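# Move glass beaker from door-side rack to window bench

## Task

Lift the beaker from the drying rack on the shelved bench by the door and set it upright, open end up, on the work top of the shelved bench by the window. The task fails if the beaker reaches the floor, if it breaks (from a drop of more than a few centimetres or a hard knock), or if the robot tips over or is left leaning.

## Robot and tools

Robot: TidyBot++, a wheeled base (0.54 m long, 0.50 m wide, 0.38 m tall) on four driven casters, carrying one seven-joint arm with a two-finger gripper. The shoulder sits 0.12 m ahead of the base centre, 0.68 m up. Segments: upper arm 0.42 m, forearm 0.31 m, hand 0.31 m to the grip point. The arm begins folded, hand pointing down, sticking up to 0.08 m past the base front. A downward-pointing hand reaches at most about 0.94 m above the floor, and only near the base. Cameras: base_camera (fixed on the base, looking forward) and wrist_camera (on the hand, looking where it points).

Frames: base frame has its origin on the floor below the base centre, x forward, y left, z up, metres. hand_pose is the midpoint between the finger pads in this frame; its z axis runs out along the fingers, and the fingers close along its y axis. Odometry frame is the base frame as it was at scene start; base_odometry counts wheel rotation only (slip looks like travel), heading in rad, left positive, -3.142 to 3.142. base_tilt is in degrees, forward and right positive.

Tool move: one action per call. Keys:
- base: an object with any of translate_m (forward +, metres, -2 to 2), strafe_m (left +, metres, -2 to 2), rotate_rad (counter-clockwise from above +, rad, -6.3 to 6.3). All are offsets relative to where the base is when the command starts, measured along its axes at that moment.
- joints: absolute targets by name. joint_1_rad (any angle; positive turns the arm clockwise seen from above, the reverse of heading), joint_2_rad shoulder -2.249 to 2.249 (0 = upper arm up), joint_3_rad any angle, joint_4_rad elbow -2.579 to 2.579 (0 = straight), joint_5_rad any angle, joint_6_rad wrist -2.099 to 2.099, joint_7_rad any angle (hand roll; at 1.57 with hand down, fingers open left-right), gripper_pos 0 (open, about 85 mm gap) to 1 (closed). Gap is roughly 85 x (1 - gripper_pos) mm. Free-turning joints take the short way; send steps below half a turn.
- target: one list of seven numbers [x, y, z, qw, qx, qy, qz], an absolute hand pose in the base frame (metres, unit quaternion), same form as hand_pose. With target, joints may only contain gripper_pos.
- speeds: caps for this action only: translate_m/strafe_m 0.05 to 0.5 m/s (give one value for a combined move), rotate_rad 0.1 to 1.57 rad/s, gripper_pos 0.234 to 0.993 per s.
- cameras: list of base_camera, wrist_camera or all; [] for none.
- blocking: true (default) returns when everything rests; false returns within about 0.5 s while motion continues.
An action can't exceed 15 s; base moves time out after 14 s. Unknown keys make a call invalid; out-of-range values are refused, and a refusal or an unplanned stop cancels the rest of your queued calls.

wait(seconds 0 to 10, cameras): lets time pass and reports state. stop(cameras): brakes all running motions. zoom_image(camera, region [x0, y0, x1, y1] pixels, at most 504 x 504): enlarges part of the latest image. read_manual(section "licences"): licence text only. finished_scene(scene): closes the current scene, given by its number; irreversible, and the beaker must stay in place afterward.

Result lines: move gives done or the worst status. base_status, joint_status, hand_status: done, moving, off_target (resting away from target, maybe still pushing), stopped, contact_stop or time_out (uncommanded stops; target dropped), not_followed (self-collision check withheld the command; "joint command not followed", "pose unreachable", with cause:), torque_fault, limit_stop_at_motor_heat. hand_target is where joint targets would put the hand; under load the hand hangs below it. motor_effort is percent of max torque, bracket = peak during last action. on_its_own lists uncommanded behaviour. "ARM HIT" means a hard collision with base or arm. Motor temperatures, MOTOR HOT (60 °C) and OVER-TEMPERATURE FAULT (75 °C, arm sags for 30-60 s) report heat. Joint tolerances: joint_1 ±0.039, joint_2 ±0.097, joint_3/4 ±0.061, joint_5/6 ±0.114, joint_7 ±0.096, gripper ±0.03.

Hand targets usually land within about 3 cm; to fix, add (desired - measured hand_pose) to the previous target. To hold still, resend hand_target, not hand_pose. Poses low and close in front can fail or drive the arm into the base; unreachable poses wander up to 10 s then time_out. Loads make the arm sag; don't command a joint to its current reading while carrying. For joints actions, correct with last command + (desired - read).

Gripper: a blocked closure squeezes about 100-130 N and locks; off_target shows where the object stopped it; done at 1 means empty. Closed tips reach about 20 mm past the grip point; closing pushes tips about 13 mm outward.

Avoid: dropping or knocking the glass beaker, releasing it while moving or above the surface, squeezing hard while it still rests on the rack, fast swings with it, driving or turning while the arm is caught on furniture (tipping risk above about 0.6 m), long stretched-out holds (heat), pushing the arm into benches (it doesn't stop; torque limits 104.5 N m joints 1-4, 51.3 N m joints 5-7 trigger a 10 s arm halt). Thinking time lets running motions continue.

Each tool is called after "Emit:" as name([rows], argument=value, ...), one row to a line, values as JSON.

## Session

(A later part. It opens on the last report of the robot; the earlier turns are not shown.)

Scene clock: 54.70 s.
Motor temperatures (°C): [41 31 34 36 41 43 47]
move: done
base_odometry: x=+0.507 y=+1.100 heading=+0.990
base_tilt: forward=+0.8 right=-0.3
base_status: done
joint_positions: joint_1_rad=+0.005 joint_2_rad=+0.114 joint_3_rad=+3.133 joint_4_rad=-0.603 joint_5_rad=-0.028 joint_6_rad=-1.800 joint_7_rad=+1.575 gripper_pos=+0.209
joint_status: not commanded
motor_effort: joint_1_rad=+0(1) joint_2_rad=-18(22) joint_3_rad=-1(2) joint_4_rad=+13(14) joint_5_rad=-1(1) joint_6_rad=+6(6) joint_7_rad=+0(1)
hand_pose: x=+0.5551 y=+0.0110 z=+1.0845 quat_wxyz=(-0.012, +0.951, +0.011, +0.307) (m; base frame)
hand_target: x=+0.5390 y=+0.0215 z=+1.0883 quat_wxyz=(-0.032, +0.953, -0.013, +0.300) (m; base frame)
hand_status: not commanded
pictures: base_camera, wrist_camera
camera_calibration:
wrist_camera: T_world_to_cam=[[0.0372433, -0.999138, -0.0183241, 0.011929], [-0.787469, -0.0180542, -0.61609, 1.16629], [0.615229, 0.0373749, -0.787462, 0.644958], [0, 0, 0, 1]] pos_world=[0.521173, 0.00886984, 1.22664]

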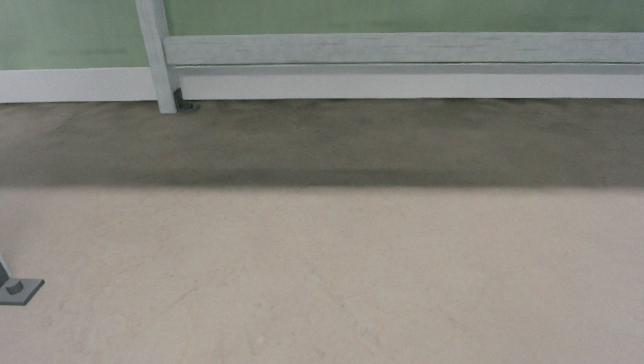

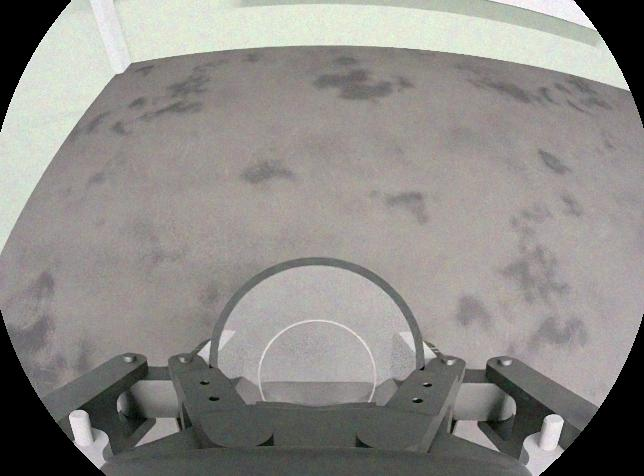

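Emit:
move(joints={"joint_2_rad":-0.01,"joint_4_rad":-0.965,"joint_6_rad":-1.58})

Scene clock: 56.97 s.
Motor temperatures (°C): [41 31 34 36 41 43 47]
move: done
base_odometry: x=+0.507 y=+1.100 heading=+0.990
base_tilt: forward=+0.8 right=-0.3
base_status: not commanded
joint_positions: joint_1_rad=+0.005 joint_2_rad=+0.025 joint_3_rad=+3.133 joint_4_rad=-0.945 joint_5_rad=-0.028 joint_6_rad=-1.636 joint_7_rad=+1.575 gripper_pos=+0.209
joint_status: all done
motor_effort: joint_1_rad=+0(1) joint_2_rad=-16(19) joint_3_rad=-1(2) joint_4_rad=+15(16) joint_5_rad=-1(1) joint_6_rad=+5(7) joint_7_rad=-1(1)
hand_pose: x=+0.5476 y=+0.0115 z=+1.0125 quat_wxyz=(-0.013, +0.964, +0.008, +0.265) (m; base frame)
hand_target: x=+0.5481 y=+0.0231 z=+1.0286 quat_wxyz=(-0.033, +0.954, -0.017, +0.297) (m; base frame)
hand_status: not commanded
pictures: base_camera, wrist_camera
camera_calibration:
wrist_camera: T_world_to_cam=[[0.0320626, -0.999213, -0.0233663, 0.0193687], [-0.839438, -0.0142316, -0.543269, 1.0707], [0.542509, 0.0370332, -0.839233, 0.685087], [0, 0, 0, 1]] pos_world=[0.526499, 0.00922025, 1.15708]

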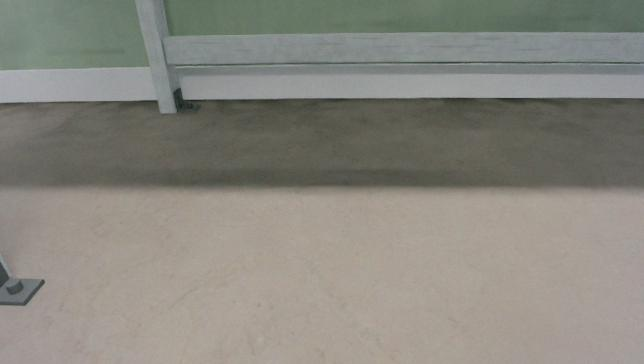

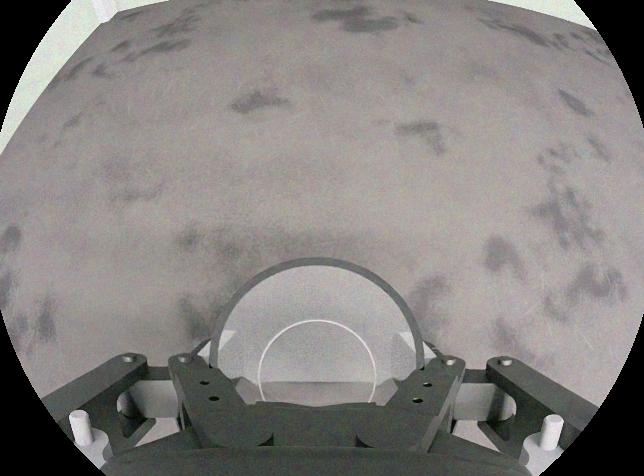

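Emit:
move(joints={"joint_2_rad":-0.087,"joint_4_rad":-1.116,"joint_6_rad":-1.40})

Scene clock: 59.47 s.
Motor temperatures (°C): [41 31 34 36 41 43 47]
move: done
base_odometry: x=+0.507 y=+1.100 heading=+0.990
base_tilt: forward=+0.8 right=-0.3
base_status: not commanded
joint_positions: joint_1_rad=+0.005 joint_2_rad=-0.056 joint_3_rad=+3.133 joint_4_rad=-1.095 joint_5_rad=-0.028 joint_6_rad=-1.457 joint_7_rad=+1.575 gripper_pos=+0.209
joint_status: all done
motor_effort: joint_1_rad=+0(1) joint_2_rad=-14(18) joint_3_rad=+0(2) joint_4_rad=+16(17) joint_5_rad=-1(1) joint_6_rad=+6(7) joint_7_rad=-1(1)
hand_pose: x=+0.5535 y=+0.0118 z=+1.0128 quat_wxyz=(-0.013, +0.948, +0.007, +0.317) (m; base frame)
hand_target: x=+0.5545 y=+0.0236 z=+1.0277 quat_wxyz=(-0.035, +0.937, -0.019, +0.347) (m; base frame)
hand_status: not commanded
pictures: base_camera, wrist_camera
camera_calibration:
wrist_camera: T_world_to_cam=[[0.0303629, -0.99929, -0.0222885, 0.0192574], [-0.774739, -0.009439, -0.632211, 1.12998], [0.631552, 0.0364636, -0.774476, 0.567329], [0, 0, 0, 1]] pos_world=[0.516559, 0.00922283, 1.1542]

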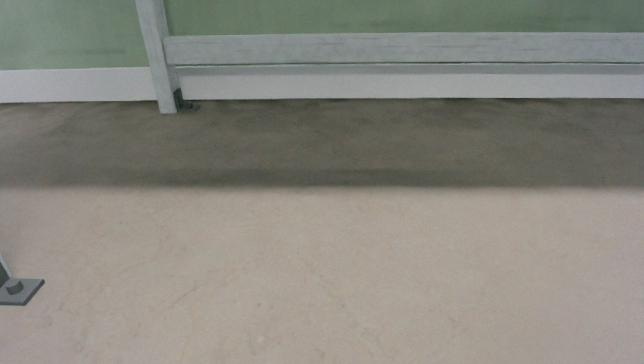

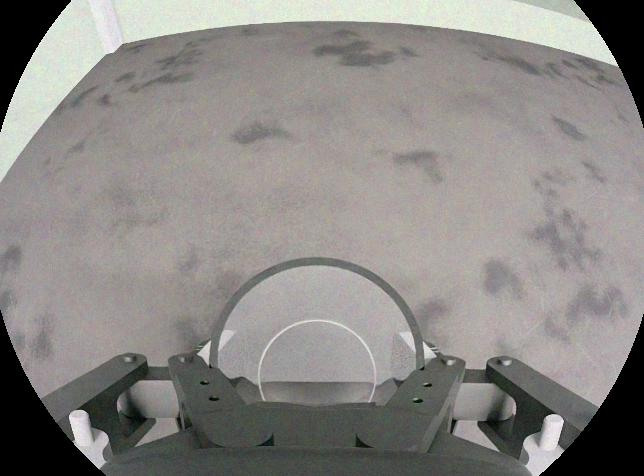

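Emit:
move(joints={"joint_2_rad":-0.096,"joint_4_rad":-1.147,"joint_6_rad":-1.378}, cameras=["wrist_camera"])

Emit:
move(joints={"joint_2_rad":-0.105,"joint_4_rad":-1.178,"joint_6_rad":-1.356}, cameras=["wrist_camera"])

Scene clock: 63.97 s.
Motor temperatures (°C): [41 31 34 36 41 43 47]
move: done
base_odometry: x=+0.507 y=+1.100 heading=+0.990
base_tilt: forward=+0.7 right=-0.3
base_status: not commanded
joint_positions: joint_1_rad=+0.005 joint_2_rad=-0.065 joint_3_rad=+3.133 joint_4_rad=-1.129 joint_5_rad=-0.028 joint_6_rad=-1.432 joint_7_rad=+1.575 gripper_pos=+0.209
joint_status: all done
motor_effort: joint_1_rad=+0(1) joint_2_rad=-15(16) joint_3_rad=-1(2) joint_4_rad=+16(17) joint_5_rad=-1(1) joint_6_rad=+6(7) joint_7_rad=+0(1)
hand_pose: x=+0.5538 y=+0.0117 z=+1.0056 quat_wxyz=(-0.013, +0.948, +0.006, +0.317) (m; base frame)
hand_target: x=+0.5543 y=+0.0236 z=+1.0214 quat_wxyz=(-0.035, +0.937, -0.019, +0.347) (m; base frame)
hand_status: not commanded
pictures: wrist_camera
camera_calibration:
wrist_camera: T_world_to_cam=[[0.0297405, -0.999303, -0.0225656, 0.0197039], [-0.774791, -0.00878383, -0.632157, 1.12566], [0.631518, 0.0362843, -0.774512, 0.561627], [0, 0, 0, 1]] pos_world=[0.516884, 0.00919946, 1.14702]

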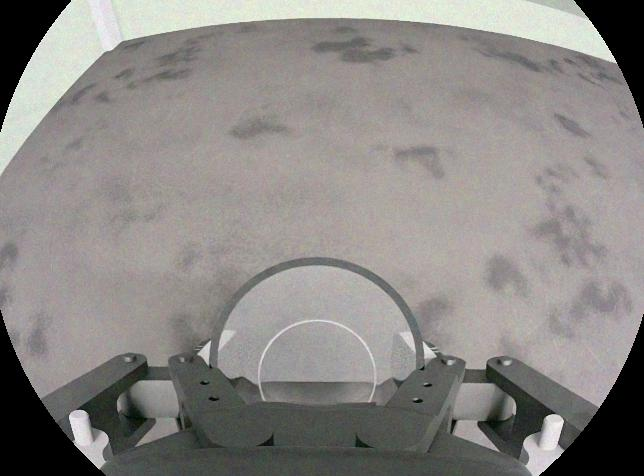

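Scene clock: 64.60 s.
Motor temperatures (°C): [41 31 34 36 41 43 47]
move: done
base_odometry: x=+0.507 y=+1.100 heading=+0.990
base_tilt: forward=+0.8 right=-0.3
base_status: not commanded
joint_positions: joint_1_rad=+0.005 joint_2_rad=-0.073 joint_3_rad=+3.133 joint_4_rad=-1.160 joint_5_rad=-0.028 joint_6_rad=-1.409 joint_7_rad=+1.575 gripper_pos=+0.209
joint_status: all done
motor_effort: joint_1_rad=+0(1) joint_2_rad=-15(16) joint_3_rad=-1(2) joint_4_rad=+17(17) joint_5_rad=-1(1) joint_6_rad=+6(7) joint_7_rad=-1(1)
hand_pose: x=+0.5535 y=+0.0117 z=+0.9990 quat_wxyz=(-0.013, +0.948, +0.006, +0.317) (m; base frame)
hand_target: x=+0.5539 y=+0.0236 z=+1.0150 quat_wxyz=(-0.035, +0.937, -0.020, +0.347) (m; base frame)
hand_status: not commanded
pictures: wrist_camera
camera_calibration:
wrist_camera: T_world_to_cam=[[0.0291782, -0.999314, -0.0227938, 0.0200926], [-0.775, -0.00821515, -0.631908, 1.1211], [0.631288, 0.0361031, -0.774708, 0.557067], [0, 0, 0, 1]] pos_world=[0.516598, 0.00917697, 1.14046]

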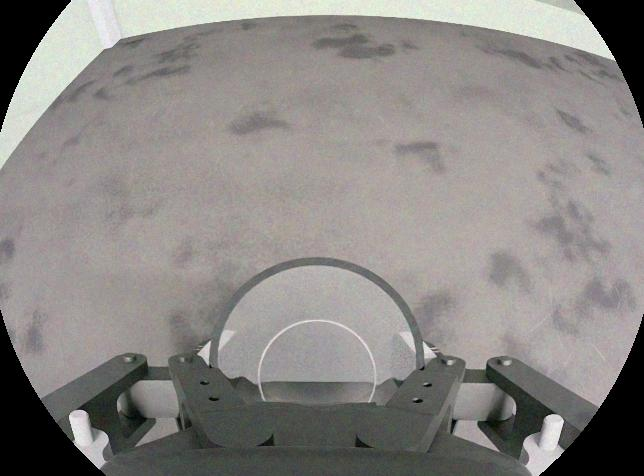

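Emit:
move(joints={"joint_2_rad":-0.112,"joint_4_rad":-1.204,"joint_6_rad":-1.338}, cameras=["wrist_camera"])

Emit:
move(joints={"joint_2_rad":-0.119,"joint_4_rad":-1.225,"joint_6_rad":-1.323}, cameras=["wrist_camera"])

Scene clock: 65.70 s.
Motor temperatures (°C): [41 31 34 36 41 43 47]
move: done
base_odometry: x=+0.507 y=+1.100 heading=+0.990
base_tilt: forward=+0.7 right=-0.3
base_status: not commanded
joint_positions: joint_1_rad=+0.005 joint_2_rad=-0.081 joint_3_rad=+3.133 joint_4_rad=-1.186 joint_5_rad=-0.028 joint_6_rad=-1.391 joint_7_rad=+1.575 gripper_pos=+0.209
joint_status: all done
motor_effort: joint_1_rad=+0(0) joint_2_rad=-15(16) joint_3_rad=+0(1) joint_4_rad=+17(17) joint_5_rad=-1(1) joint_6_rad=+6(7) joint_7_rad=-1(1)
hand_pose: x=+0.5530 y=+0.0117 z=+0.9934 quat_wxyz=(-0.013, +0.948, +0.006, +0.317) (m; base frame)
hand_target: x=+0.5535 y=+0.0236 z=+1.0092 quat_wxyz=(-0.035, +0.937, -0.020, +0.347) (m; base frame)
hand_status: not commanded
pictures: wrist_camera
camera_calibration:
wrist_camera: T_world_to_cam=[[0.0287032, -0.999324, -0.022979, 0.0204084], [-0.775349, -0.00774934, -0.631485, 1.117], [0.63088, 0.0359424, -0.775047, 0.553532], [0, 0, 0, 1]] pos_world=[0.516264, 0.00915529, 1.13485]

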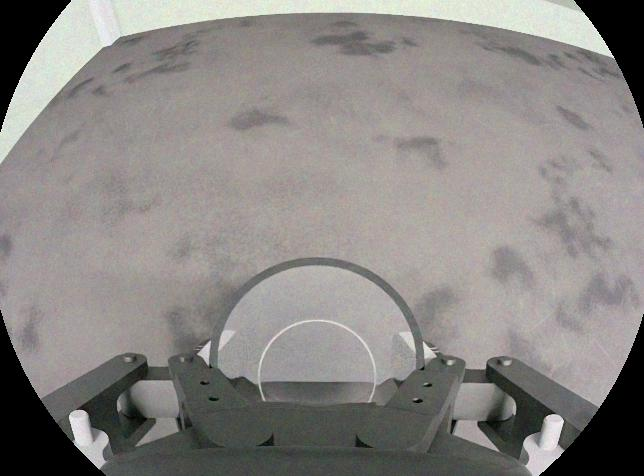

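Scene clock: 66.30 s.
Motor temperatures (°C): [41 31 34 36 41 43 47]
move: done
base_odometry: x=+0.507 y=+1.100 heading=+0.990
base_tilt: forward=+0.8 right=-0.2
base_status: not commanded
joint_positions: joint_1_rad=+0.005 joint_2_rad=-0.087 joint_3_rad=+3.133 joint_4_rad=-1.207 joint_5_rad=-0.028 joint_6_rad=-1.376 joint_7_rad=+1.575 gripper_pos=+0.209
joint_status: all done
motor_effort: joint_1_rad=+0(1) joint_2_rad=-15(16) joint_3_rad=+0(1) joint_4_rad=+17(17) joint_5_rad=-1(1) joint_6_rad=+6(6) joint_7_rad=-1(1)
hand_pose: x=+0.5525 y=+0.0117 z=+0.9895 quat_wxyz=(-0.013, +0.948, +0.006, +0.317) (m; base frame)
hand_target: x=+0.5528 y=+0.0236 z=+1.0051 quat_wxyz=(-0.035, +0.937, -0.021, +0.347) (m; base frame)
hand_status: not commanded
pictures: wrist_camera
camera_calibration:
wrist_camera: T_world_to_cam=[[0.0283473, -0.999332, -0.023077, 0.0206139], [-0.774579, -0.00736742, -0.632435, 1.1146], [0.631842, 0.0358028, -0.77427, 0.549528], [0, 0, 0, 1]] pos_world=[0.515549, 0.00913724, 1.13087]

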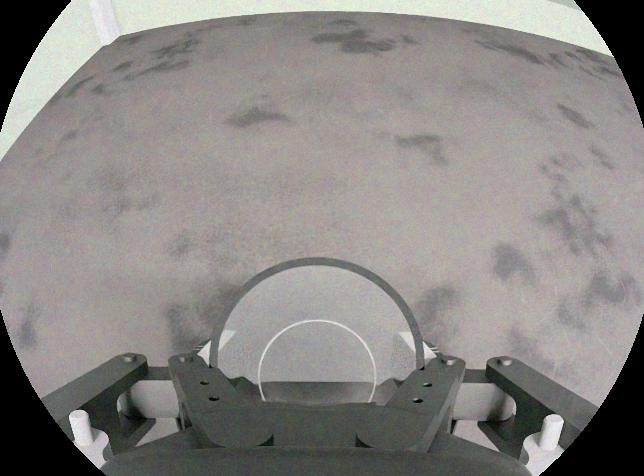

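Emit:
move(joints={"joint_2_rad":-0.126,"joint_4_rad":-1.251,"joint_6_rad":-1.305}, cameras=[])

Emit:
move(joints={"joint_2_rad":-0.132,"joint_4_rad":-1.272,"joint_6_rad":-1.290}, cameras=["wrist_camera"])

Scene clock: 67.57 s.
Motor temperatures (°C): [41 31 34 36 41 43 47]
move: done
base_odometry: x=+0.507 y=+1.100 heading=+0.990
base_tilt: forward=+0.8 right=-0.3
base_status: not commanded
joint_positions: joint_1_rad=+0.005 joint_2_rad=-0.095 joint_3_rad=+3.133 joint_4_rad=-1.233 joint_5_rad=-0.028 joint_6_rad=-1.358 joint_7_rad=+1.575 gripper_pos=+0.209
joint_status: all done
motor_effort: joint_1_rad=+0(1) joint_2_rad=-15(17) joint_3_rad=-1(2) joint_4_rad=+17(17) joint_5_rad=-1(1) joint_6_rad=+6(7) joint_7_rad=+0(1)
hand_pose: x=+0.5517 y=+0.0117 z=+0.9837 quat_wxyz=(-0.013, +0.948, +0.005, +0.317) (m; base frame)
hand_target: x=+0.5523 y=+0.0235 z=+0.9992 quat_wxyz=(-0.035, +0.937, -0.021, +0.347) (m; base frame)
hand_status: not commanded
pictures: none
No camera images: "cameras" was empty.

Scene clock: 68.17 s.
Motor temperatures (°C): [41 31 34 36 41 43 47]
move: done
base_odometry: x=+0.507 y=+1.100 heading=+0.990
base_tilt: forward=+0.8 right=-0.2
base_status: not commanded
joint_positions: joint_1_rad=+0.005 joint_2_rad=-0.100 joint_3_rad=+3.133 joint_4_rad=-1.254 joint_5_rad=-0.028 joint_6_rad=-1.343 joint_7_rad=+1.575 gripper_pos=+0.209
joint_status: all done
motor_effort: joint_1_rad=+0(0) joint_2_rad=-15(15) joint_3_rad=-2(2) joint_4_rad=+17(17) joint_5_rad=-1(1) joint_6_rad=+6(6) joint_7_rad=+0(1)
hand_pose: x=+0.5513 y=+0.0117 z=+0.9793 quat_wxyz=(-0.013, +0.948, +0.005, +0.317) (m; base frame)
hand_target: x=+0.5518 y=+0.0235 z=+0.9946 quat_wxyz=(-0.035, +0.937, -0.021, +0.347) (m; base frame)
hand_status: not commanded
pictures: wrist_camera
camera_calibration:
wrist_camera: T_world_to_cam=[[0.0274864, -0.999349, -0.023361, 0.0211244], [-0.77493, -0.00653985, -0.632013, 1.10697], [0.631449, 0.0354749, -0.774606, 0.542979], [0, 0, 0, 1]] pos_world=[0.514378, 0.00908797, 1.12071]

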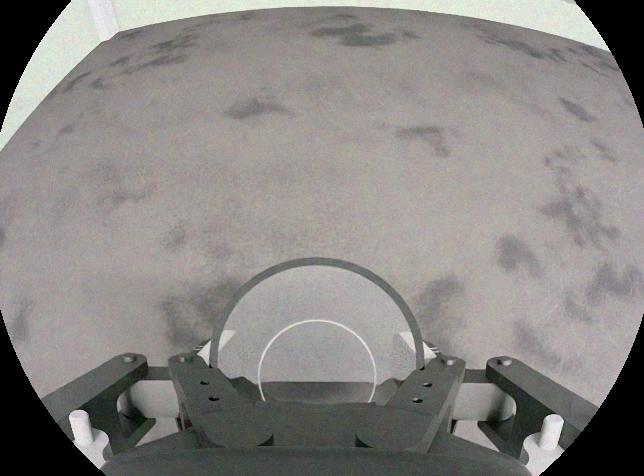

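Emit:
move(joints={"joint_2_rad":-0.138,"joint_4_rad":-1.293,"joint_6_rad":-1.275}, cameras=[])

Emit:
move(joints={"joint_2_rad":-0.144,"joint_4_rad":-1.314,"joint_6_rad":-1.260}, cameras=["wrist_camera"])

Scene clock: 69.93 s.
Motor temperatures (°C): [41 31 34 36 41 43 47]
move: done
base_odometry: x=+0.507 y=+1.100 heading=+0.990
base_tilt: forward=+0.8 right=-0.3
base_status: not commanded
joint_positions: joint_1_rad=+0.005 joint_2_rad=-0.107 joint_3_rad=+3.133 joint_4_rad=-1.275 joint_5_rad=-0.028 joint_6_rad=-1.328 joint_7_rad=+1.575 gripper_pos=+0.209
joint_status: all done
motor_effort: joint_1_rad=+0(1) joint_2_rad=-14(15) joint_3_rad=+0(1) joint_4_rad=+17(17) joint_5_rad=-1(1) joint_6_rad=+6(7) joint_7_rad=-1(1)
hand_pose: x=+0.5506 y=+0.0116 z=+0.9748 quat_wxyz=(-0.013, +0.948, +0.005, +0.317) (m; base frame)
hand_target: x=+0.5512 y=+0.0234 z=+0.9899 quat_wxyz=(-0.035, +0.937, -0.021, +0.347) (m; base frame)
hand_status: not commanded
pictures: none
No camera images: "cameras" was empty.

Scene clock: 70.50 s.
Motor temperatures (°C): [41 31 34 36 41 43 47]
move: done
base_odometry: x=+0.507 y=+1.100 heading=+0.990
base_tilt: forward=+0.7 right=-0.3
base_status: not commanded
joint_positions: joint_1_rad=+0.005 joint_2_rad=-0.116 joint_3_rad=+3.133 joint_4_rad=-1.291 joint_5_rad=-0.028 joint_6_rad=-1.309 joint_7_rad=+1.575 gripper_pos=+0.209
joint_status: all done
motor_effort: joint_1_rad=-1(1) joint_2_rad=-14(15) joint_3_rad=-1(1) joint_4_rad=+17(17) joint_5_rad=-1(1) joint_6_rad=+6(7) joint_7_rad=+0(1)
hand_pose: x=+0.5502 y=+0.0116 z=+0.9744 quat_wxyz=(-0.013, +0.946, +0.005, +0.322) (m; base frame)
hand_target: x=+0.5506 y=+0.0234 z=+0.9852 quat_wxyz=(-0.035, +0.937, -0.022, +0.347) (m; base frame)
hand_status: not commanded
pictures: wrist_camera
camera_calibration:
wrist_camera: T_world_to_cam=[[0.0268925, -0.999366, -0.0233223, 0.021283], [-0.767702, -0.0057046, -0.640782, 1.10764], [0.640243, 0.0351368, -0.767369, 0.527942], [0, 0, 0, 1]] pos_world=[0.511752, 0.00903797, 1.11538]

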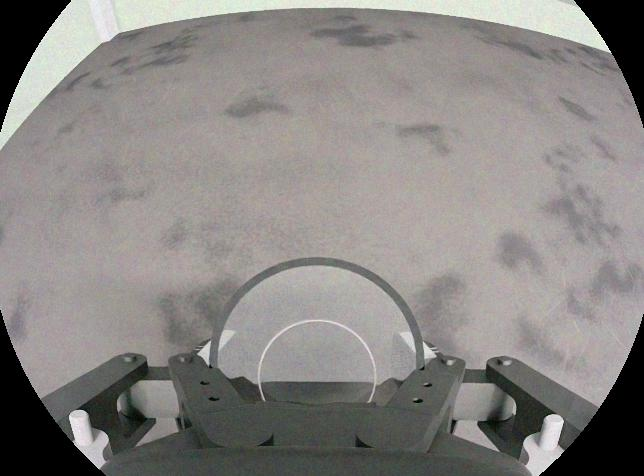

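Emit:
move(joints={"gripper_pos":0.15}, speeds={"gripper_pos":0.234}, cameras=["wrist_camera"])

Scene clock: 71.90 s.
Motor temperatures (°C): [41 31 34 36 41 43 47]
move: done
base_odometry: x=+0.507 y=+1.100 heading=+0.990
base_tilt: forward=+0.8 right=-0.3
base_status: not commanded
joint_positions: joint_1_rad=+0.005 joint_2_rad=-0.118 joint_3_rad=+3.133 joint_4_rad=-1.291 joint_5_rad=-0.028 joint_6_rad=-1.308 joint_7_rad=+1.575 gripper_pos=+0.152
joint_status: all done
motor_effort: joint_1_rad=+0(1) joint_2_rad=-13(14) joint_3_rad=-1(2) joint_4_rad=+16(17) joint_5_rad=-1(1) joint_6_rad=+5(6) joint_7_rad=+0(1)
hand_pose: x=+0.5502 y=+0.0116 z=+0.9753 quat_wxyz=(-0.013, +0.946, +0.005, +0.324) (m; base frame)
hand_target: x=+0.5506 y=+0.0234 z=+0.9852 quat_wxyz=(-0.035, +0.937, -0.022, +0.347) (m; base frame)
hand_status: not commanded
pictures: wrist_camera
camera_calibration:
wrist_camera: T_world_to_cam=[[0.026877, -0.999367, -0.0232914, 0.0212856], [-0.765726, -0.00560428, -0.643143, 1.10941], [0.642606, 0.0351205, -0.765392, 0.52548], [0, 0, 0, 1]] pos_world=[0.511256, 0.0090345, 1.1162]

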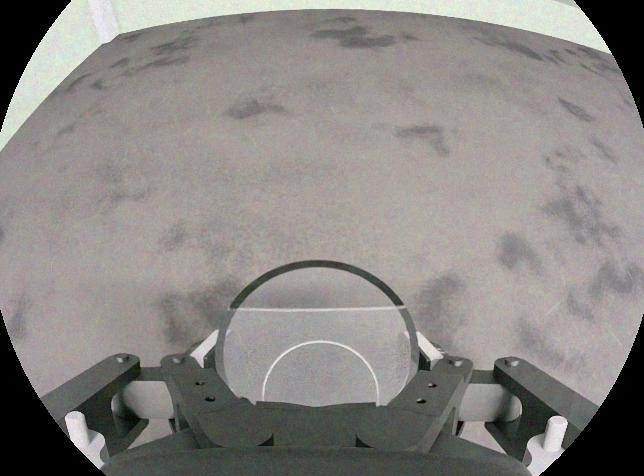

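Emit:
move(joints={"gripper_pos":0.0}, speeds={"gripper_pos":0.3}, cameras=["wrist_camera"])

Emit:
move(base={"translate_m":-0.08}, speeds={"translate_m":0.1}, cameras=["wrist_camera"])

Scene clock: 76.20 s.
Motor temperatures (°C): [41 31 34 36 41 43 47]
move: done
base_odometry: x=+0.507 y=+1.100 heading=+0.990
base_tilt: forward=+0.8 right=-0.2
base_status: not commanded
joint_positions: joint_1_rad=+0.005 joint_2_rad=-0.118 joint_3_rad=+3.133 joint_4_rad=-1.291 joint_5_rad=-0.028 joint_6_rad=-1.308 joint_7_rad=+1.575 gripper_pos=+0.000
joint_status: all done
motor_effort: joint_1_rad=+0(1) joint_2_rad=-13(14) joint_3_rad=-1(2) joint_4_rad=+16(16) joint_5_rad=-1(1) joint_6_rad=+5(6) joint_7_rad=+0(1)
hand_pose: x=+0.5502 y=+0.0116 z=+0.9753 quat_wxyz=(-0.013, +0.946, +0.005, +0.324) (m; base frame)
hand_target: x=+0.5506 y=+0.0234 z=+0.9852 quat_wxyz=(-0.035, +0.937, -0.022, +0.347) (m; base frame)
hand_status: not commanded
pictures: wrist_camera
camera_calibration:
wrist_camera: T_world_to_cam=[[0.026877, -0.999367, -0.0232914, 0.0212856], [-0.765726, -0.00560428, -0.643143, 1.10941], [0.642606, 0.0351205, -0.765392, 0.52548], [0, 0, 0, 1]] pos_world=[0.511256, 0.0090345, 1.1162]

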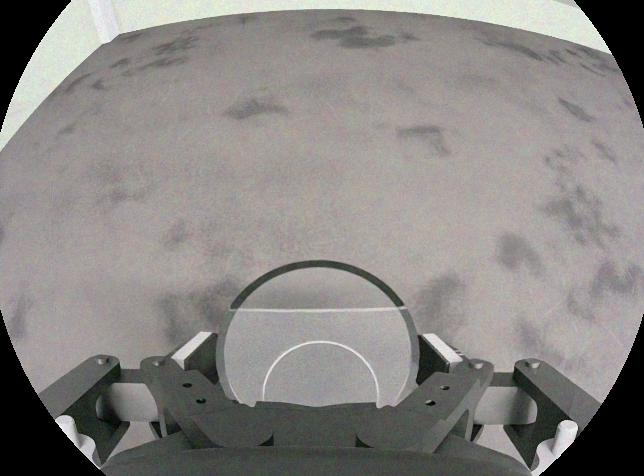

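Scene clock: 77.50 s.
Motor temperatures (°C): [41 31 34 36 41 43 47]
move: done
base_odometry: x=+0.463 y=+1.033 heading=+0.990
base_tilt: forward=+0.8 right=-0.3
base_status: done
joint_positions: joint_1_rad=+0.005 joint_2_rad=-0.133 joint_3_rad=+3.133 joint_4_rad=-1.292 joint_5_rad=-0.028 joint_6_rad=-1.306 joint_7_rad=+1.575 gripper_pos=+0.000
joint_status: not commanded
motor_effort: joint_1_rad=+0(1) joint_2_rad=-13(18) joint_3_rad=-1(2) joint_4_rad=+16(17) joint_5_rad=-1(1) joint_6_rad=+5(6) joint_7_rad=+0(1)
hand_pose: x=+0.5460 y=+0.0116 z=+0.9824 quat_wxyz=(-0.013, +0.943, +0.005, +0.332) (m; base frame)
hand_target: x=+0.5506 y=+0.0234 z=+0.9852 quat_wxyz=(-0.035, +0.937, -0.022, +0.347) (m; base frame)
hand_status: not commanded
pictures: wrist_camera
camera_calibration:
wrist_camera: T_world_to_cam=[[0.0272321, -0.99937, -0.0227607, 0.0208693], [-0.754219, -0.00559787, -0.656599, 1.11771], [0.656058, 0.0350472, -0.753897, 0.514943], [0, 0, 0, 1]] pos_world=[0.5046, 0.00906563, 1.12258]

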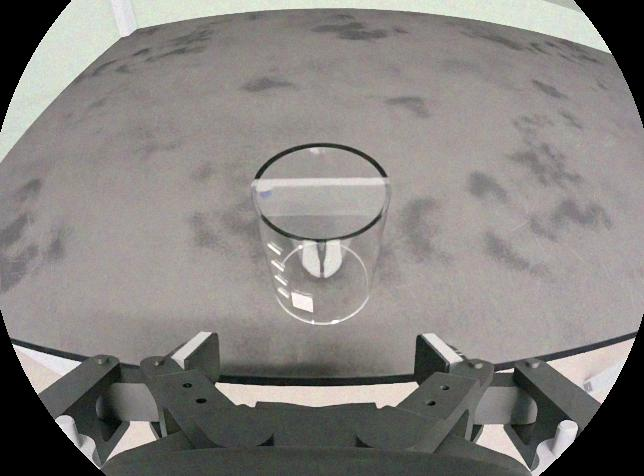

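Emit:
zoom_image(camera="wrist_camera", region=[220, 120, 420, 340])

Scaled by 2.291.

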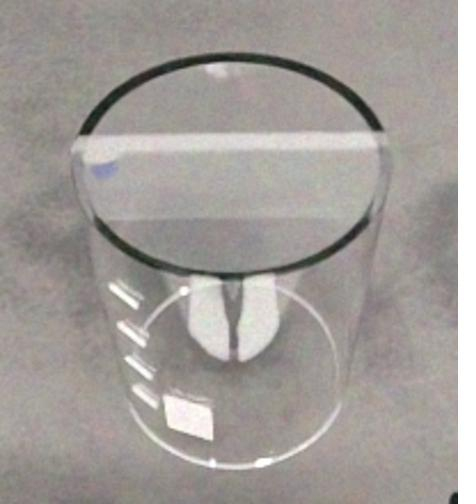

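Emit:
move(base={"translate_m":-0.17}, cameras=[])

Emit:
move(joints={"joint_2_rad":-0.41,"joint_4_rad":-2.33,"joint_6_rad":0.34})

Scene clock: 80.27 s.
Motor temperatures (°C): [41 31 34 36 41 43 47]
move: done
base_odometry: x=+0.370 y=+0.891 heading=+0.990
base_tilt: forward=+0.7 right=-0.3
base_status: done
joint_positions: joint_1_rad=+0.005 joint_2_rad=-0.148 joint_3_rad=+3.133 joint_4_rad=-1.292 joint_5_rad=-0.028 joint_6_rad=-1.305 joint_7_rad=+1.575 gripper_pos=+0.000
joint_status: not commanded
motor_effort: joint_1_rad=+0(1) joint_2_rad=-11(18) joint_3_rad=+0(2) joint_4_rad=+16(17) joint_5_rad=-1(1) joint_6_rad=+6(6) joint_7_rad=+0(1)
hand_pose: x=+0.5419 y=+0.0118 z=+0.9887 quat_wxyz=(-0.013, +0.940, +0.005, +0.340) (m; base frame)
hand_target: x=+0.5506 y=+0.0234 z=+0.9852 quat_wxyz=(-0.035, +0.937, -0.022, +0.347) (m; base frame)
hand_status: not commanded
pictures: none
No camera images: "cameras" was empty.

Scene clock: 83.03 s.
Motor temperatures (°C): [41 31 34 36 41 43 47]
move: done
base_odometry: x=+0.370 y=+0.891 heading=+0.990
base_tilt: forward=+0.7 right=-0.3
base_status: not commanded
joint_positions: joint_1_rad=+0.005 joint_2_rad=-0.390 joint_3_rad=+3.133 joint_4_rad=-2.302 joint_5_rad=-0.028 joint_6_rad=+0.284 joint_7_rad=+1.575 gripper_pos=+0.000
joint_status: all done
motor_effort: joint_1_rad=+0(1) joint_2_rad=-7(14) joint_3_rad=-1(2) joint_4_rad=+18(20) joint_5_rad=-1(1) joint_6_rad=+8(10) joint_7_rad=+0(1)
hand_pose: x=+0.5660 y=+0.0013 z=+0.9477 quat_wxyz=(-0.005, +0.727, -0.009, +0.686) (m; base frame)
hand_target: x=+0.5576 y=+0.0083 z=+0.9571 quat_wxyz=(-0.037, +0.710, -0.033, +0.703) (m; base frame)
hand_status: not commanded
pictures: base_camera, wrist_camera
camera_calibration:
wrist_camera: T_world_to_cam=[[0.00101639, -0.99992, -0.0125832, 0.014387], [-0.0192086, 0.0125613, -0.999737, 1.01909], [0.999815, 0.00125782, -0.0191943, -0.414748], [0, 0, 0, 1]] pos_world=[0.434232, 0.00210634, 1.01104]

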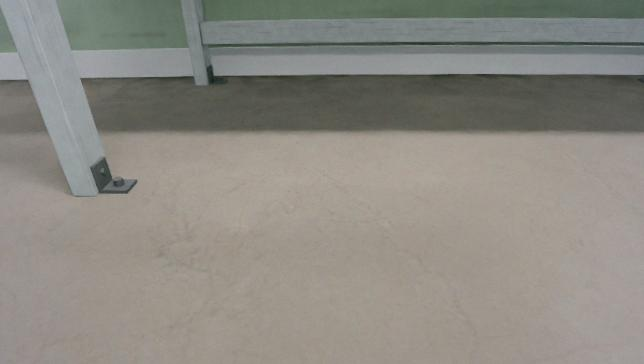

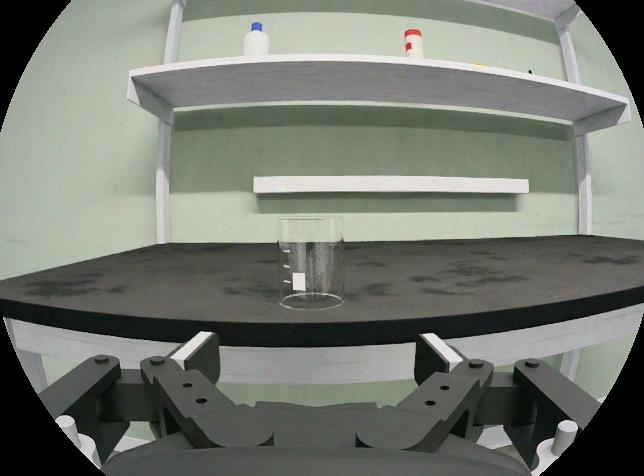

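Emit:
move(joints={"joint_6_rad":0.4}, base={"strafe_m":0.011}, cameras=[])

Emit:
move(base={"translate_m":0.12}, speeds={"translate_m":0.25}, cameras=["wrist_camera"])

Scene clock: 84.87 s.
Motor temperatures (°C): [41 31 34 36 41 43 47]
move: done
base_odometry: x=+0.361 y=+0.896 heading=+0.990
base_tilt: forward=+0.7 right=-0.2
base_status: done
joint_positions: joint_1_rad=+0.005 joint_2_rad=-0.393 joint_3_rad=+3.130 joint_4_rad=-2.306 joint_5_rad=-0.028 joint_6_rad=+0.356 joint_7_rad=+1.575 gripper_pos=+0.000
joint_status: all done
motor_effort: joint_1_rad=+0(1) joint_2_rad=-7(8) joint_3_rad=+0(2) joint_4_rad=+18(20) joint_5_rad=-1(1) joint_6_rad=+8(10) joint_7_rad=+0(1)
hand_pose: x=+0.5652 y=+0.0019 z=+0.9691 quat_wxyz=(-0.005, +0.702, -0.008, +0.712) (m; base frame)
hand_target: x=+0.5573 y=+0.0077 z=+0.9757 quat_wxyz=(-0.038, +0.688, -0.033, +0.724) (m; base frame)
hand_status: not commanded
pictures: none
No camera images: "cameras" was empty.

Scene clock: 86.13 s.
Motor temperatures (°C): [41 31 34 36 41 43 47]
move: done
base_odometry: x=+0.426 y=+0.997 heading=+0.990
base_tilt: forward=+0.8 right=-0.3
base_status: done
joint_positions: joint_1_rad=+0.005 joint_2_rad=-0.398 joint_3_rad=+3.130 joint_4_rad=-2.306 joint_5_rad=-0.028 joint_6_rad=+0.356 joint_7_rad=+1.575 gripper_pos=+0.000
joint_status: not commanded
motor_effort: joint_1_rad=-1(1) joint_2_rad=-5(9) joint_3_rad=+0(1) joint_4_rad=+18(19) joint_5_rad=+0(1) joint_6_rad=+9(9) joint_7_rad=+0(1)
hand_pose: x=+0.5636 y=+0.0019 z=+0.9714 quat_wxyz=(-0.005, +0.700, -0.008, +0.714) (m; base frame)
hand_target: x=+0.5573 y=+0.0077 z=+0.9757 quat_wxyz=(-0.038, +0.688, -0.033, +0.724) (m; base frame)
hand_status: not commanded
pictures: wrist_camera
camera_calibration:
wrist_camera: T_world_to_cam=[[0.00238354, -0.999934, -0.011208, 0.0132381], [0.0573427, 0.0113263, -0.99829, 0.998231], [0.998352, 0.00173677, 0.0573659, -0.48545], [0, 0, 0, 1]] pos_world=[0.427377, 0.00277405, 1.02452]

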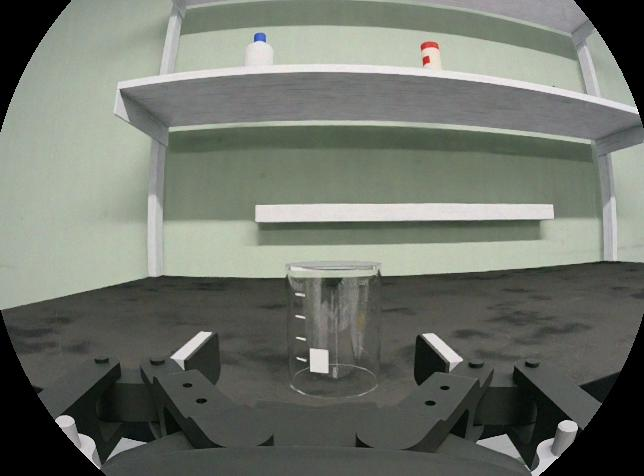

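Emit:
move(base={"strafe_m":-0.01}, speeds={"strafe_m":0.1}, cameras=["wrist_camera"])

Scene clock: 87.63 s.
Motor temperatures (°C): [41 31 34 36 41 43 47]
move: done
base_odometry: x=+0.435 y=+0.992 heading=+0.990
base_tilt: forward=+0.8 right=-0.2
base_status: done
joint_positions: joint_1_rad=+0.005 joint_2_rad=-0.399 joint_3_rad=+3.130 joint_4_rad=-2.306 joint_5_rad=-0.028 joint_6_rad=+0.356 joint_7_rad=+1.575 gripper_pos=+0.000
joint_status: not commanded
motor_effort: joint_1_rad=-1(1) joint_2_rad=-7(7) joint_3_rad=-1(2) joint_4_rad=+18(19) joint_5_rad=+0(1) joint_6_rad=+9(9) joint_7_rad=-1(1)
hand_pose: x=+0.5635 y=+0.0020 z=+0.9715 quat_wxyz=(-0.005, +0.700, -0.008, +0.714) (m; base frame)
hand_target: x=+0.5573 y=+0.0077 z=+0.9757 quat_wxyz=(-0.038, +0.688, -0.033, +0.724) (m; base frame)
hand_status: not commanded
pictures: wrist_camera
camera_calibration:
wrist_camera: T_world_to_cam=[[0.00249615, -0.999934, -0.0111725, 0.0132005], [0.0575173, 0.0112976, -0.998281, 0.998203], [0.998341, 0.00184924, 0.0575417, -0.485568], [0, 0, 0, 1]] pos_world=[0.427315, 0.00282019, 1.02457]

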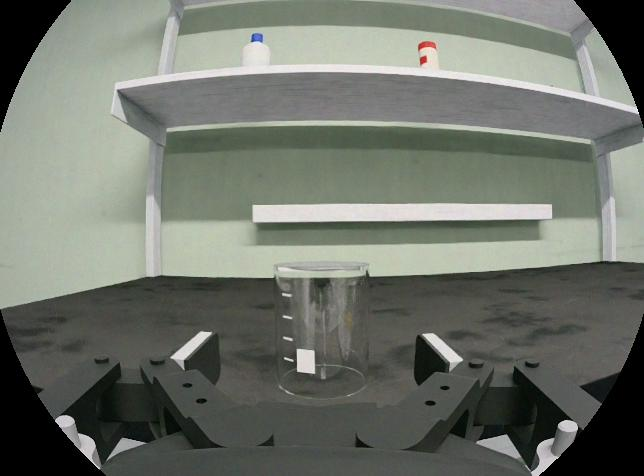

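Emit:
move(joints={"joint_2_rad":-0.404,"joint_4_rad":-2.344,"joint_6_rad":0.411}, base={"translate_m":0.07}, speeds={"translate_m":0.12}, cameras=["wrist_camera"])

Scene clock: 91.20 s.
Motor temperatures (°C): [41 31 34 36 41 43 47]
move: done
base_odometry: x=+0.473 y=+1.050 heading=+0.990
base_tilt: forward=+0.8 right=-0.3
base_status: done
joint_positions: joint_1_rad=+0.005 joint_2_rad=-0.399 joint_3_rad=+3.130 joint_4_rad=-2.321 joint_5_rad=-0.028 joint_6_rad=+0.364 joint_7_rad=+1.575 gripper_pos=+0.000
joint_status: all done
motor_effort: joint_1_rad=+0(1) joint_2_rad=-7(9) joint_3_rad=+0(2) joint_4_rad=+18(19) joint_5_rad=+0(1) joint_6_rad=+8(10) joint_7_rad=+0(1)
hand_pose: x=+0.5620 y=+0.0019 z=+0.9652 quat_wxyz=(-0.005, +0.703, -0.008, +0.712) (m; base frame)
hand_target: x=+0.5575 y=+0.0075 z=+0.9680 quat_wxyz=(-0.037, +0.691, -0.033, +0.721) (m; base frame)
hand_status: not commanded
pictures: wrist_camera
camera_calibration:
wrist_camera: T_world_to_cam=[[0.0021799, -0.999936, -0.011074, 0.0131133], [0.0512024, 0.0111712, -0.998626, 0.995885], [0.998686, 0.00160989, 0.0512235, -0.477761], [0, 0, 0, 1]] pos_world=[0.426113, 0.00275638, 1.01913]

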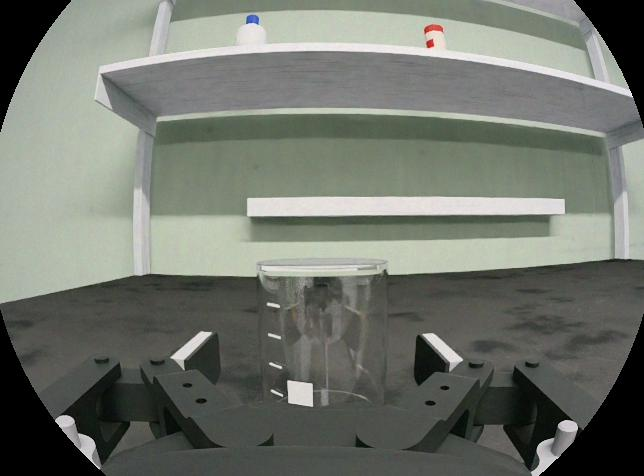

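Emit:
move(base={"translate_m":0.055}, speeds={"translate_m":0.08}, cameras=["wrist_camera"])

Scene clock: 92.80 s.
Motor temperatures (°C): [41 31 34 36 41 43 47]
move: done
base_odometry: x=+0.504 y=+1.096 heading=+0.990
base_tilt: forward=+0.8 right=-0.3
base_status: done
joint_positions: joint_1_rad=+0.005 joint_2_rad=-0.400 joint_3_rad=+3.130 joint_4_rad=-2.321 joint_5_rad=-0.028 joint_6_rad=+0.364 joint_7_rad=+1.575 gripper_pos=+0.000
joint_status: not commanded
motor_effort: joint_1_rad=+0(1) joint_2_rad=-6(9) joint_3_rad=+0(1) joint_4_rad=+18(19) joint_5_rad=+0(1) joint_6_rad=+8(9) joint_7_rad=+0(1)
hand_pose: x=+0.5615 y=+0.0019 z=+0.9659 quat_wxyz=(-0.005, +0.702, -0.008, +0.712) (m; base frame)
hand_target: x=+0.5575 y=+0.0075 z=+0.9680 quat_wxyz=(-0.037, +0.691, -0.033, +0.721) (m; base frame)
hand_status: not commanded
pictures: wrist_camera
camera_calibration:
wrist_camera: T_world_to_cam=[[0.00219557, -0.999936, -0.0110616, 0.0131027], [0.0528793, 0.0111623, -0.998539, 0.9956], [0.998598, 0.00160743, 0.0529005, -0.478904], [0, 0, 0, 1]] pos_world=[0.425557, 0.00275848, 1.01962]

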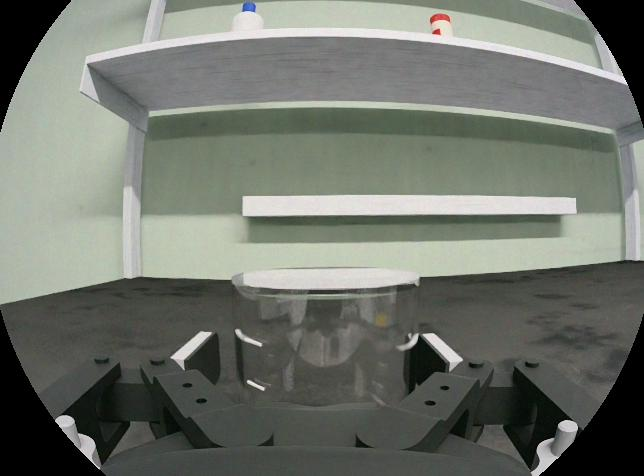

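Emit:
move(joints={"gripper_pos":0.16}, speeds={"gripper_pos":0.234}, cameras=["wrist_camera"])

Scene clock: 94.33 s.
Motor temperatures (°C): [41 31 34 36 41 43 47]
move: done
base_odometry: x=+0.504 y=+1.096 heading=+0.990
base_tilt: forward=+0.8 right=-0.2
base_status: not commanded
joint_positions: joint_1_rad=+0.005 joint_2_rad=-0.400 joint_3_rad=+3.130 joint_4_rad=-2.321 joint_5_rad=-0.028 joint_6_rad=+0.364 joint_7_rad=+1.575 gripper_pos=+0.160
joint_status: all done
motor_effort: joint_1_rad=+0(1) joint_2_rad=-6(7) joint_3_rad=+0(1) joint_4_rad=+18(18) joint_5_rad=+0(1) joint_6_rad=+9(9) joint_7_rad=+0(1)
hand_pose: x=+0.5615 y=+0.0019 z=+0.9659 quat_wxyz=(-0.005, +0.702, -0.008, +0.712) (m; base frame)
hand_target: x=+0.5575 y=+0.0075 z=+0.9680 quat_wxyz=(-0.037, +0.691, -0.033, +0.721) (m; base frame)
hand_status: not commanded
pictures: wrist_camera
camera_calibration:
wrist_camera: T_world_to_cam=[[0.00219557, -0.999936, -0.0110616, 0.0131027], [0.0528793, 0.0111623, -0.998539, 0.9956], [0.998598, 0.00160743, 0.0529005, -0.478904], [0, 0, 0, 1]] pos_world=[0.425557, 0.00275848, 1.01962]

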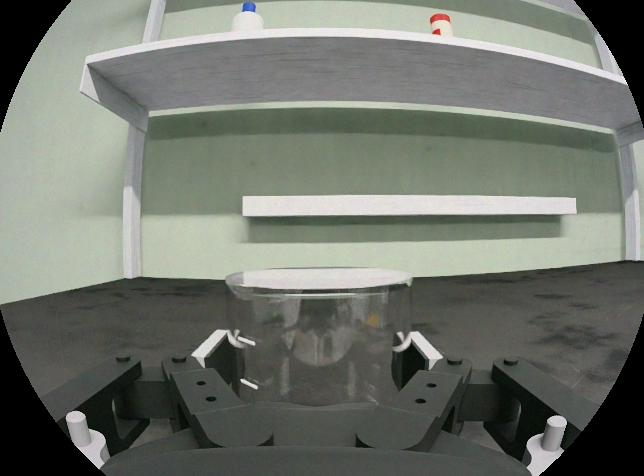

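Emit:
move(joints={"gripper_pos":0.2}, speeds={"gripper_pos":0.234}, cameras=[])

Emit:
move(joints={"gripper_pos":0.215}, speeds={"gripper_pos":0.234}, cameras=["wrist_camera"])

Scene clock: 95.20 s.
Motor temperatures (°C): [41 31 34 36 41 43 47]
move: done
base_odometry: x=+0.504 y=+1.096 heading=+0.990
base_tilt: forward=+0.7 right=-0.2
base_status: not commanded
joint_positions: joint_1_rad=+0.005 joint_2_rad=-0.400 joint_3_rad=+3.130 joint_4_rad=-2.321 joint_5_rad=-0.028 joint_6_rad=+0.364 joint_7_rad=+1.575 gripper_pos=+0.196
joint_status: all done
motor_effort: joint_1_rad=-1(1) joint_2_rad=-6(7) joint_3_rad=-1(1) joint_4_rad=+18(19) joint_5_rad=-1(1) joint_6_rad=+8(9) joint_7_rad=-1(1)
hand_pose: x=+0.5615 y=+0.0019 z=+0.9659 quat_wxyz=(-0.005, +0.702, -0.008, +0.712) (m; base frame)
hand_target: x=+0.5575 y=+0.0075 z=+0.9680 quat_wxyz=(-0.037, +0.691, -0.033, +0.721) (m; base frame)
hand_status: not commanded
pictures: none
No camera images: "cameras" was empty.

Scene clock: 95.53 s.
Motor temperatures (°C): [41 31 34 36 41 43 47]
move: done
base_odometry: x=+0.504 y=+1.096 heading=+0.990
base_tilt: forward=+0.8 right=-0.3
base_status: not commanded
joint_positions: joint_1_rad=+0.005 joint_2_rad=-0.400 joint_3_rad=+3.130 joint_4_rad=-2.321 joint_5_rad=-0.028 joint_6_rad=+0.364 joint_7_rad=+1.575 gripper_pos=+0.203
joint_status: all done
motor_effort: joint_1_rad=-1(1) joint_2_rad=-6(6) joint_3_rad=+0(1) joint_4_rad=+18(18) joint_5_rad=-1(1) joint_6_rad=+8(9) joint_7_rad=-1(1)
hand_pose: x=+0.5615 y=+0.0019 z=+0.9659 quat_wxyz=(-0.005, +0.702, -0.008, +0.712) (m; base frame)
hand_target: x=+0.5575 y=+0.0075 z=+0.9680 quat_wxyz=(-0.037, +0.691, -0.033, +0.721) (m; base frame)
hand_status: not commanded
pictures: wrist_camera
camera_calibration:
wrist_camera: T_world_to_cam=[[0.00219557, -0.999936, -0.0110616, 0.0131027], [0.0528793, 0.0111623, -0.998539, 0.9956], [0.998598, 0.00160743, 0.0529005, -0.478904], [0, 0, 0, 1]] pos_world=[0.425557, 0.00275848, 1.01962]

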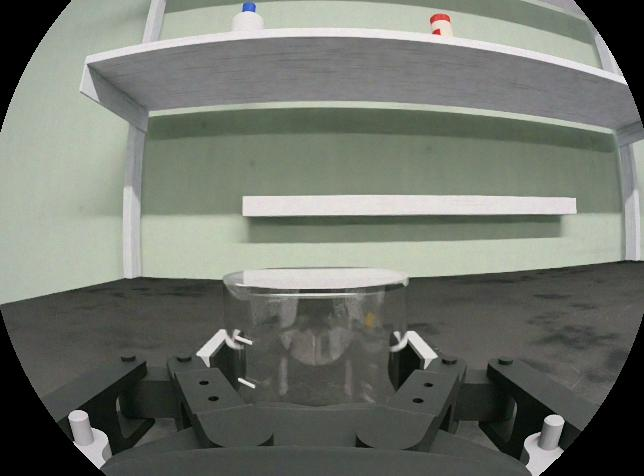

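Emit:
zoom_image(camera="wrist_camera", region=[200, 250, 440, 420])

Scaled by 2.100.

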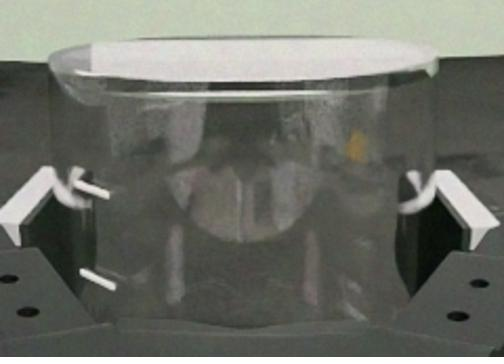

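Emit:
move(joints={"joint_2_rad":-0.46,"joint_4_rad":-1.985,"joint_6_rad":0.0}, cameras=["wrist_camera"])

Scene clock: 98.80 s.
Motor temperatures (°C): [41 31 34 36 41 43 47]
move: done
base_odometry: x=+0.504 y=+1.096 heading=+0.990
base_tilt: forward=+0.8 right=-0.3
base_status: not commanded
joint_positions: joint_1_rad=+0.005 joint_2_rad=-0.439 joint_3_rad=+3.130 joint_4_rad=-2.002 joint_5_rad=-0.028 joint_6_rad=+0.049 joint_7_rad=+1.575 gripper_pos=+0.213
joint_status: all done
motor_effort: joint_1_rad=+0(1) joint_2_rad=-6(9) joint_3_rad=+0(2) joint_4_rad=+20(21) joint_5_rad=+0(1) joint_6_rad=+9(11) joint_7_rad=-1(1)
hand_pose: x=+0.5651 y=+0.0052 z=+1.0826 quat_wxyz=(-0.008, +0.687, -0.005, +0.727) (m; base frame)
hand_target: x=+0.5568 y=+0.0137 z=+1.0873 quat_wxyz=(-0.044, +0.690, -0.028, +0.722) (m; base frame)
hand_status: not commanded
pictures: wrist_camera
camera_calibration:
wrist_camera: T_world_to_cam=[[0.0113649, -0.999862, -0.0120964, 0.0136149], [0.0949034, 0.0131211, -0.9954, 1.08475], [0.995422, 0.0101646, 0.0950394, -0.532492], [0, 0, 0, 1]] pos_world=[0.426953, 0.00479252, 1.13053]

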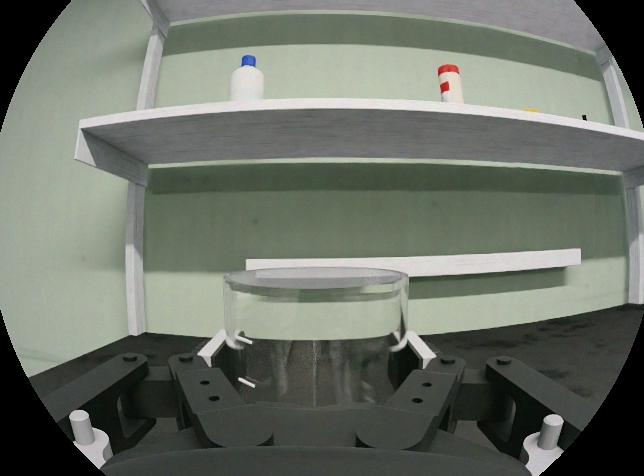

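Emit:
move(joints={"gripper_pos":0.23}, speeds={"gripper_pos":0.234}, cameras=["wrist_camera"])

Scene clock: 99.73 s.
Motor temperatures (°C): [41 31 34 36 41 43 47]
move: done
base_odometry: x=+0.504 y=+1.096 heading=+0.990
base_tilt: forward=+0.7 right=-0.3
base_status: not commanded
joint_positions: joint_1_rad=+0.005 joint_2_rad=-0.439 joint_3_rad=+3.130 joint_4_rad=-2.002 joint_5_rad=-0.028 joint_6_rad=+0.048 joint_7_rad=+1.575 gripper_pos=+0.214
joint_status: all done
motor_effort: joint_1_rad=+0(1) joint_2_rad=-6(7) joint_3_rad=+0(1) joint_4_rad=+20(20) joint_5_rad=+0(1) joint_6_rad=+10(10) joint_7_rad=-1(1)
hand_pose: x=+0.5651 y=+0.0052 z=+1.0823 quat_wxyz=(-0.008, +0.687, -0.005, +0.726) (m; base frame)
hand_target: x=+0.5568 y=+0.0137 z=+1.0873 quat_wxyz=(-0.044, +0.690, -0.028, +0.722) (m; base frame)
hand_status: not commanded
pictures: wrist_camera
camera_calibration:
wrist_camera: T_world_to_cam=[[0.011377, -0.999862, -0.0121029, 0.0136187], [0.0938124, 0.0131175, -0.995503, 1.08513], [0.995525, 0.0101905, 0.0939487, -0.531357], [0, 0, 0, 1]] pos_world=[0.427025, 0.0047973, 1.13034]

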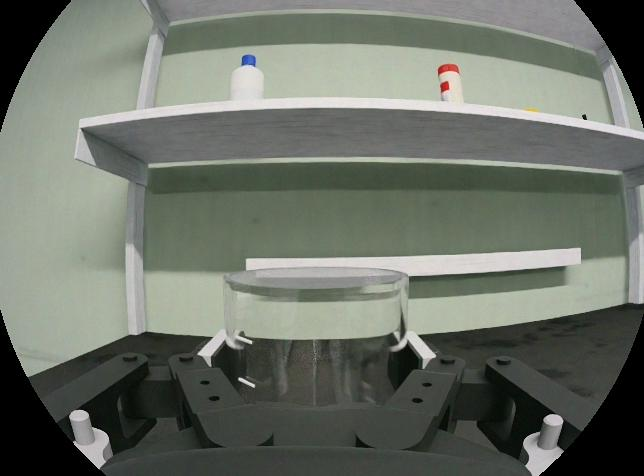

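Emit:
move(joints={"joint_7_rad":-1.64})

Scene clock: 103.47 s.
Motor temperatures (°C): [41 31 34 36 41 43 47]
move: done
base_odometry: x=+0.504 y=+1.096 heading=+0.990
base_tilt: forward=+0.7 right=-0.3
base_status: not commanded
joint_positions: joint_1_rad=+0.005 joint_2_rad=-0.439 joint_3_rad=+3.130 joint_4_rad=-2.002 joint_5_rad=-0.028 joint_6_rad=+0.047 joint_7_rad=+4.568 gripper_pos=+0.214
joint_status: all done
motor_effort: joint_1_rad=+0(1) joint_2_rad=-7(8) joint_3_rad=-1(1) joint_4_rad=+20(21) joint_5_rad=-1(1) joint_6_rad=+10(10) joint_7_rad=+0(2)
hand_pose: x=+0.5651 y=+0.0052 z=+1.0821 quat_wxyz=(+0.724, +0.056, +0.685, +0.062) (m; base frame)
hand_target: x=+0.5568 y=+0.0137 z=+1.0873 quat_wxyz=(+0.722, +0.028, +0.690, +0.043) (m; base frame)
hand_status: not commanded
pictures: base_camera, wrist_camera
camera_calibration:
wrist_camera: T_world_to_cam=[[-0.00644612, 0.987091, 0.160034, -0.172926], [-0.0148532, -0.160114, 0.986987, -0.998018], [0.999869, 0.00398522, 0.0156936, -0.449091], [0, 0, 0, 1]] pos_world=[0.433094, 0.0126871, 1.01975]

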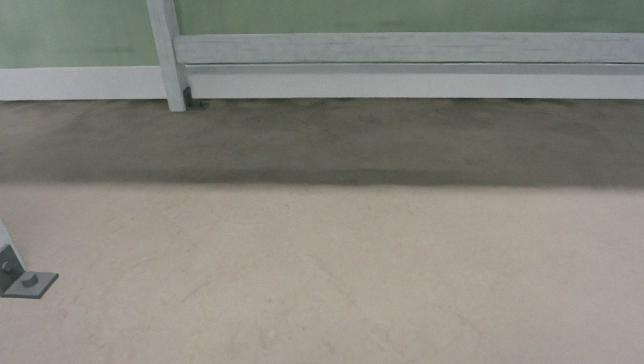

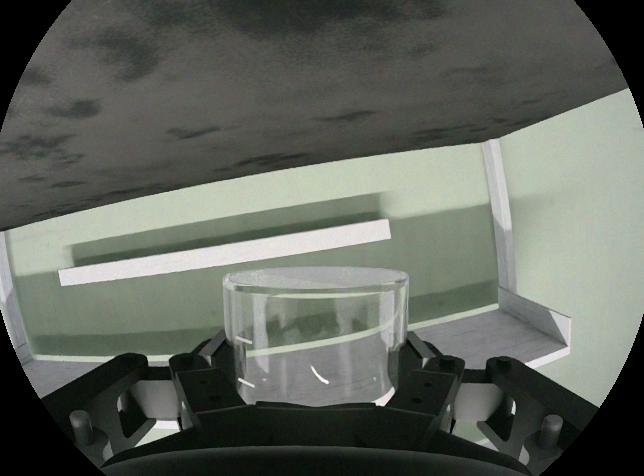

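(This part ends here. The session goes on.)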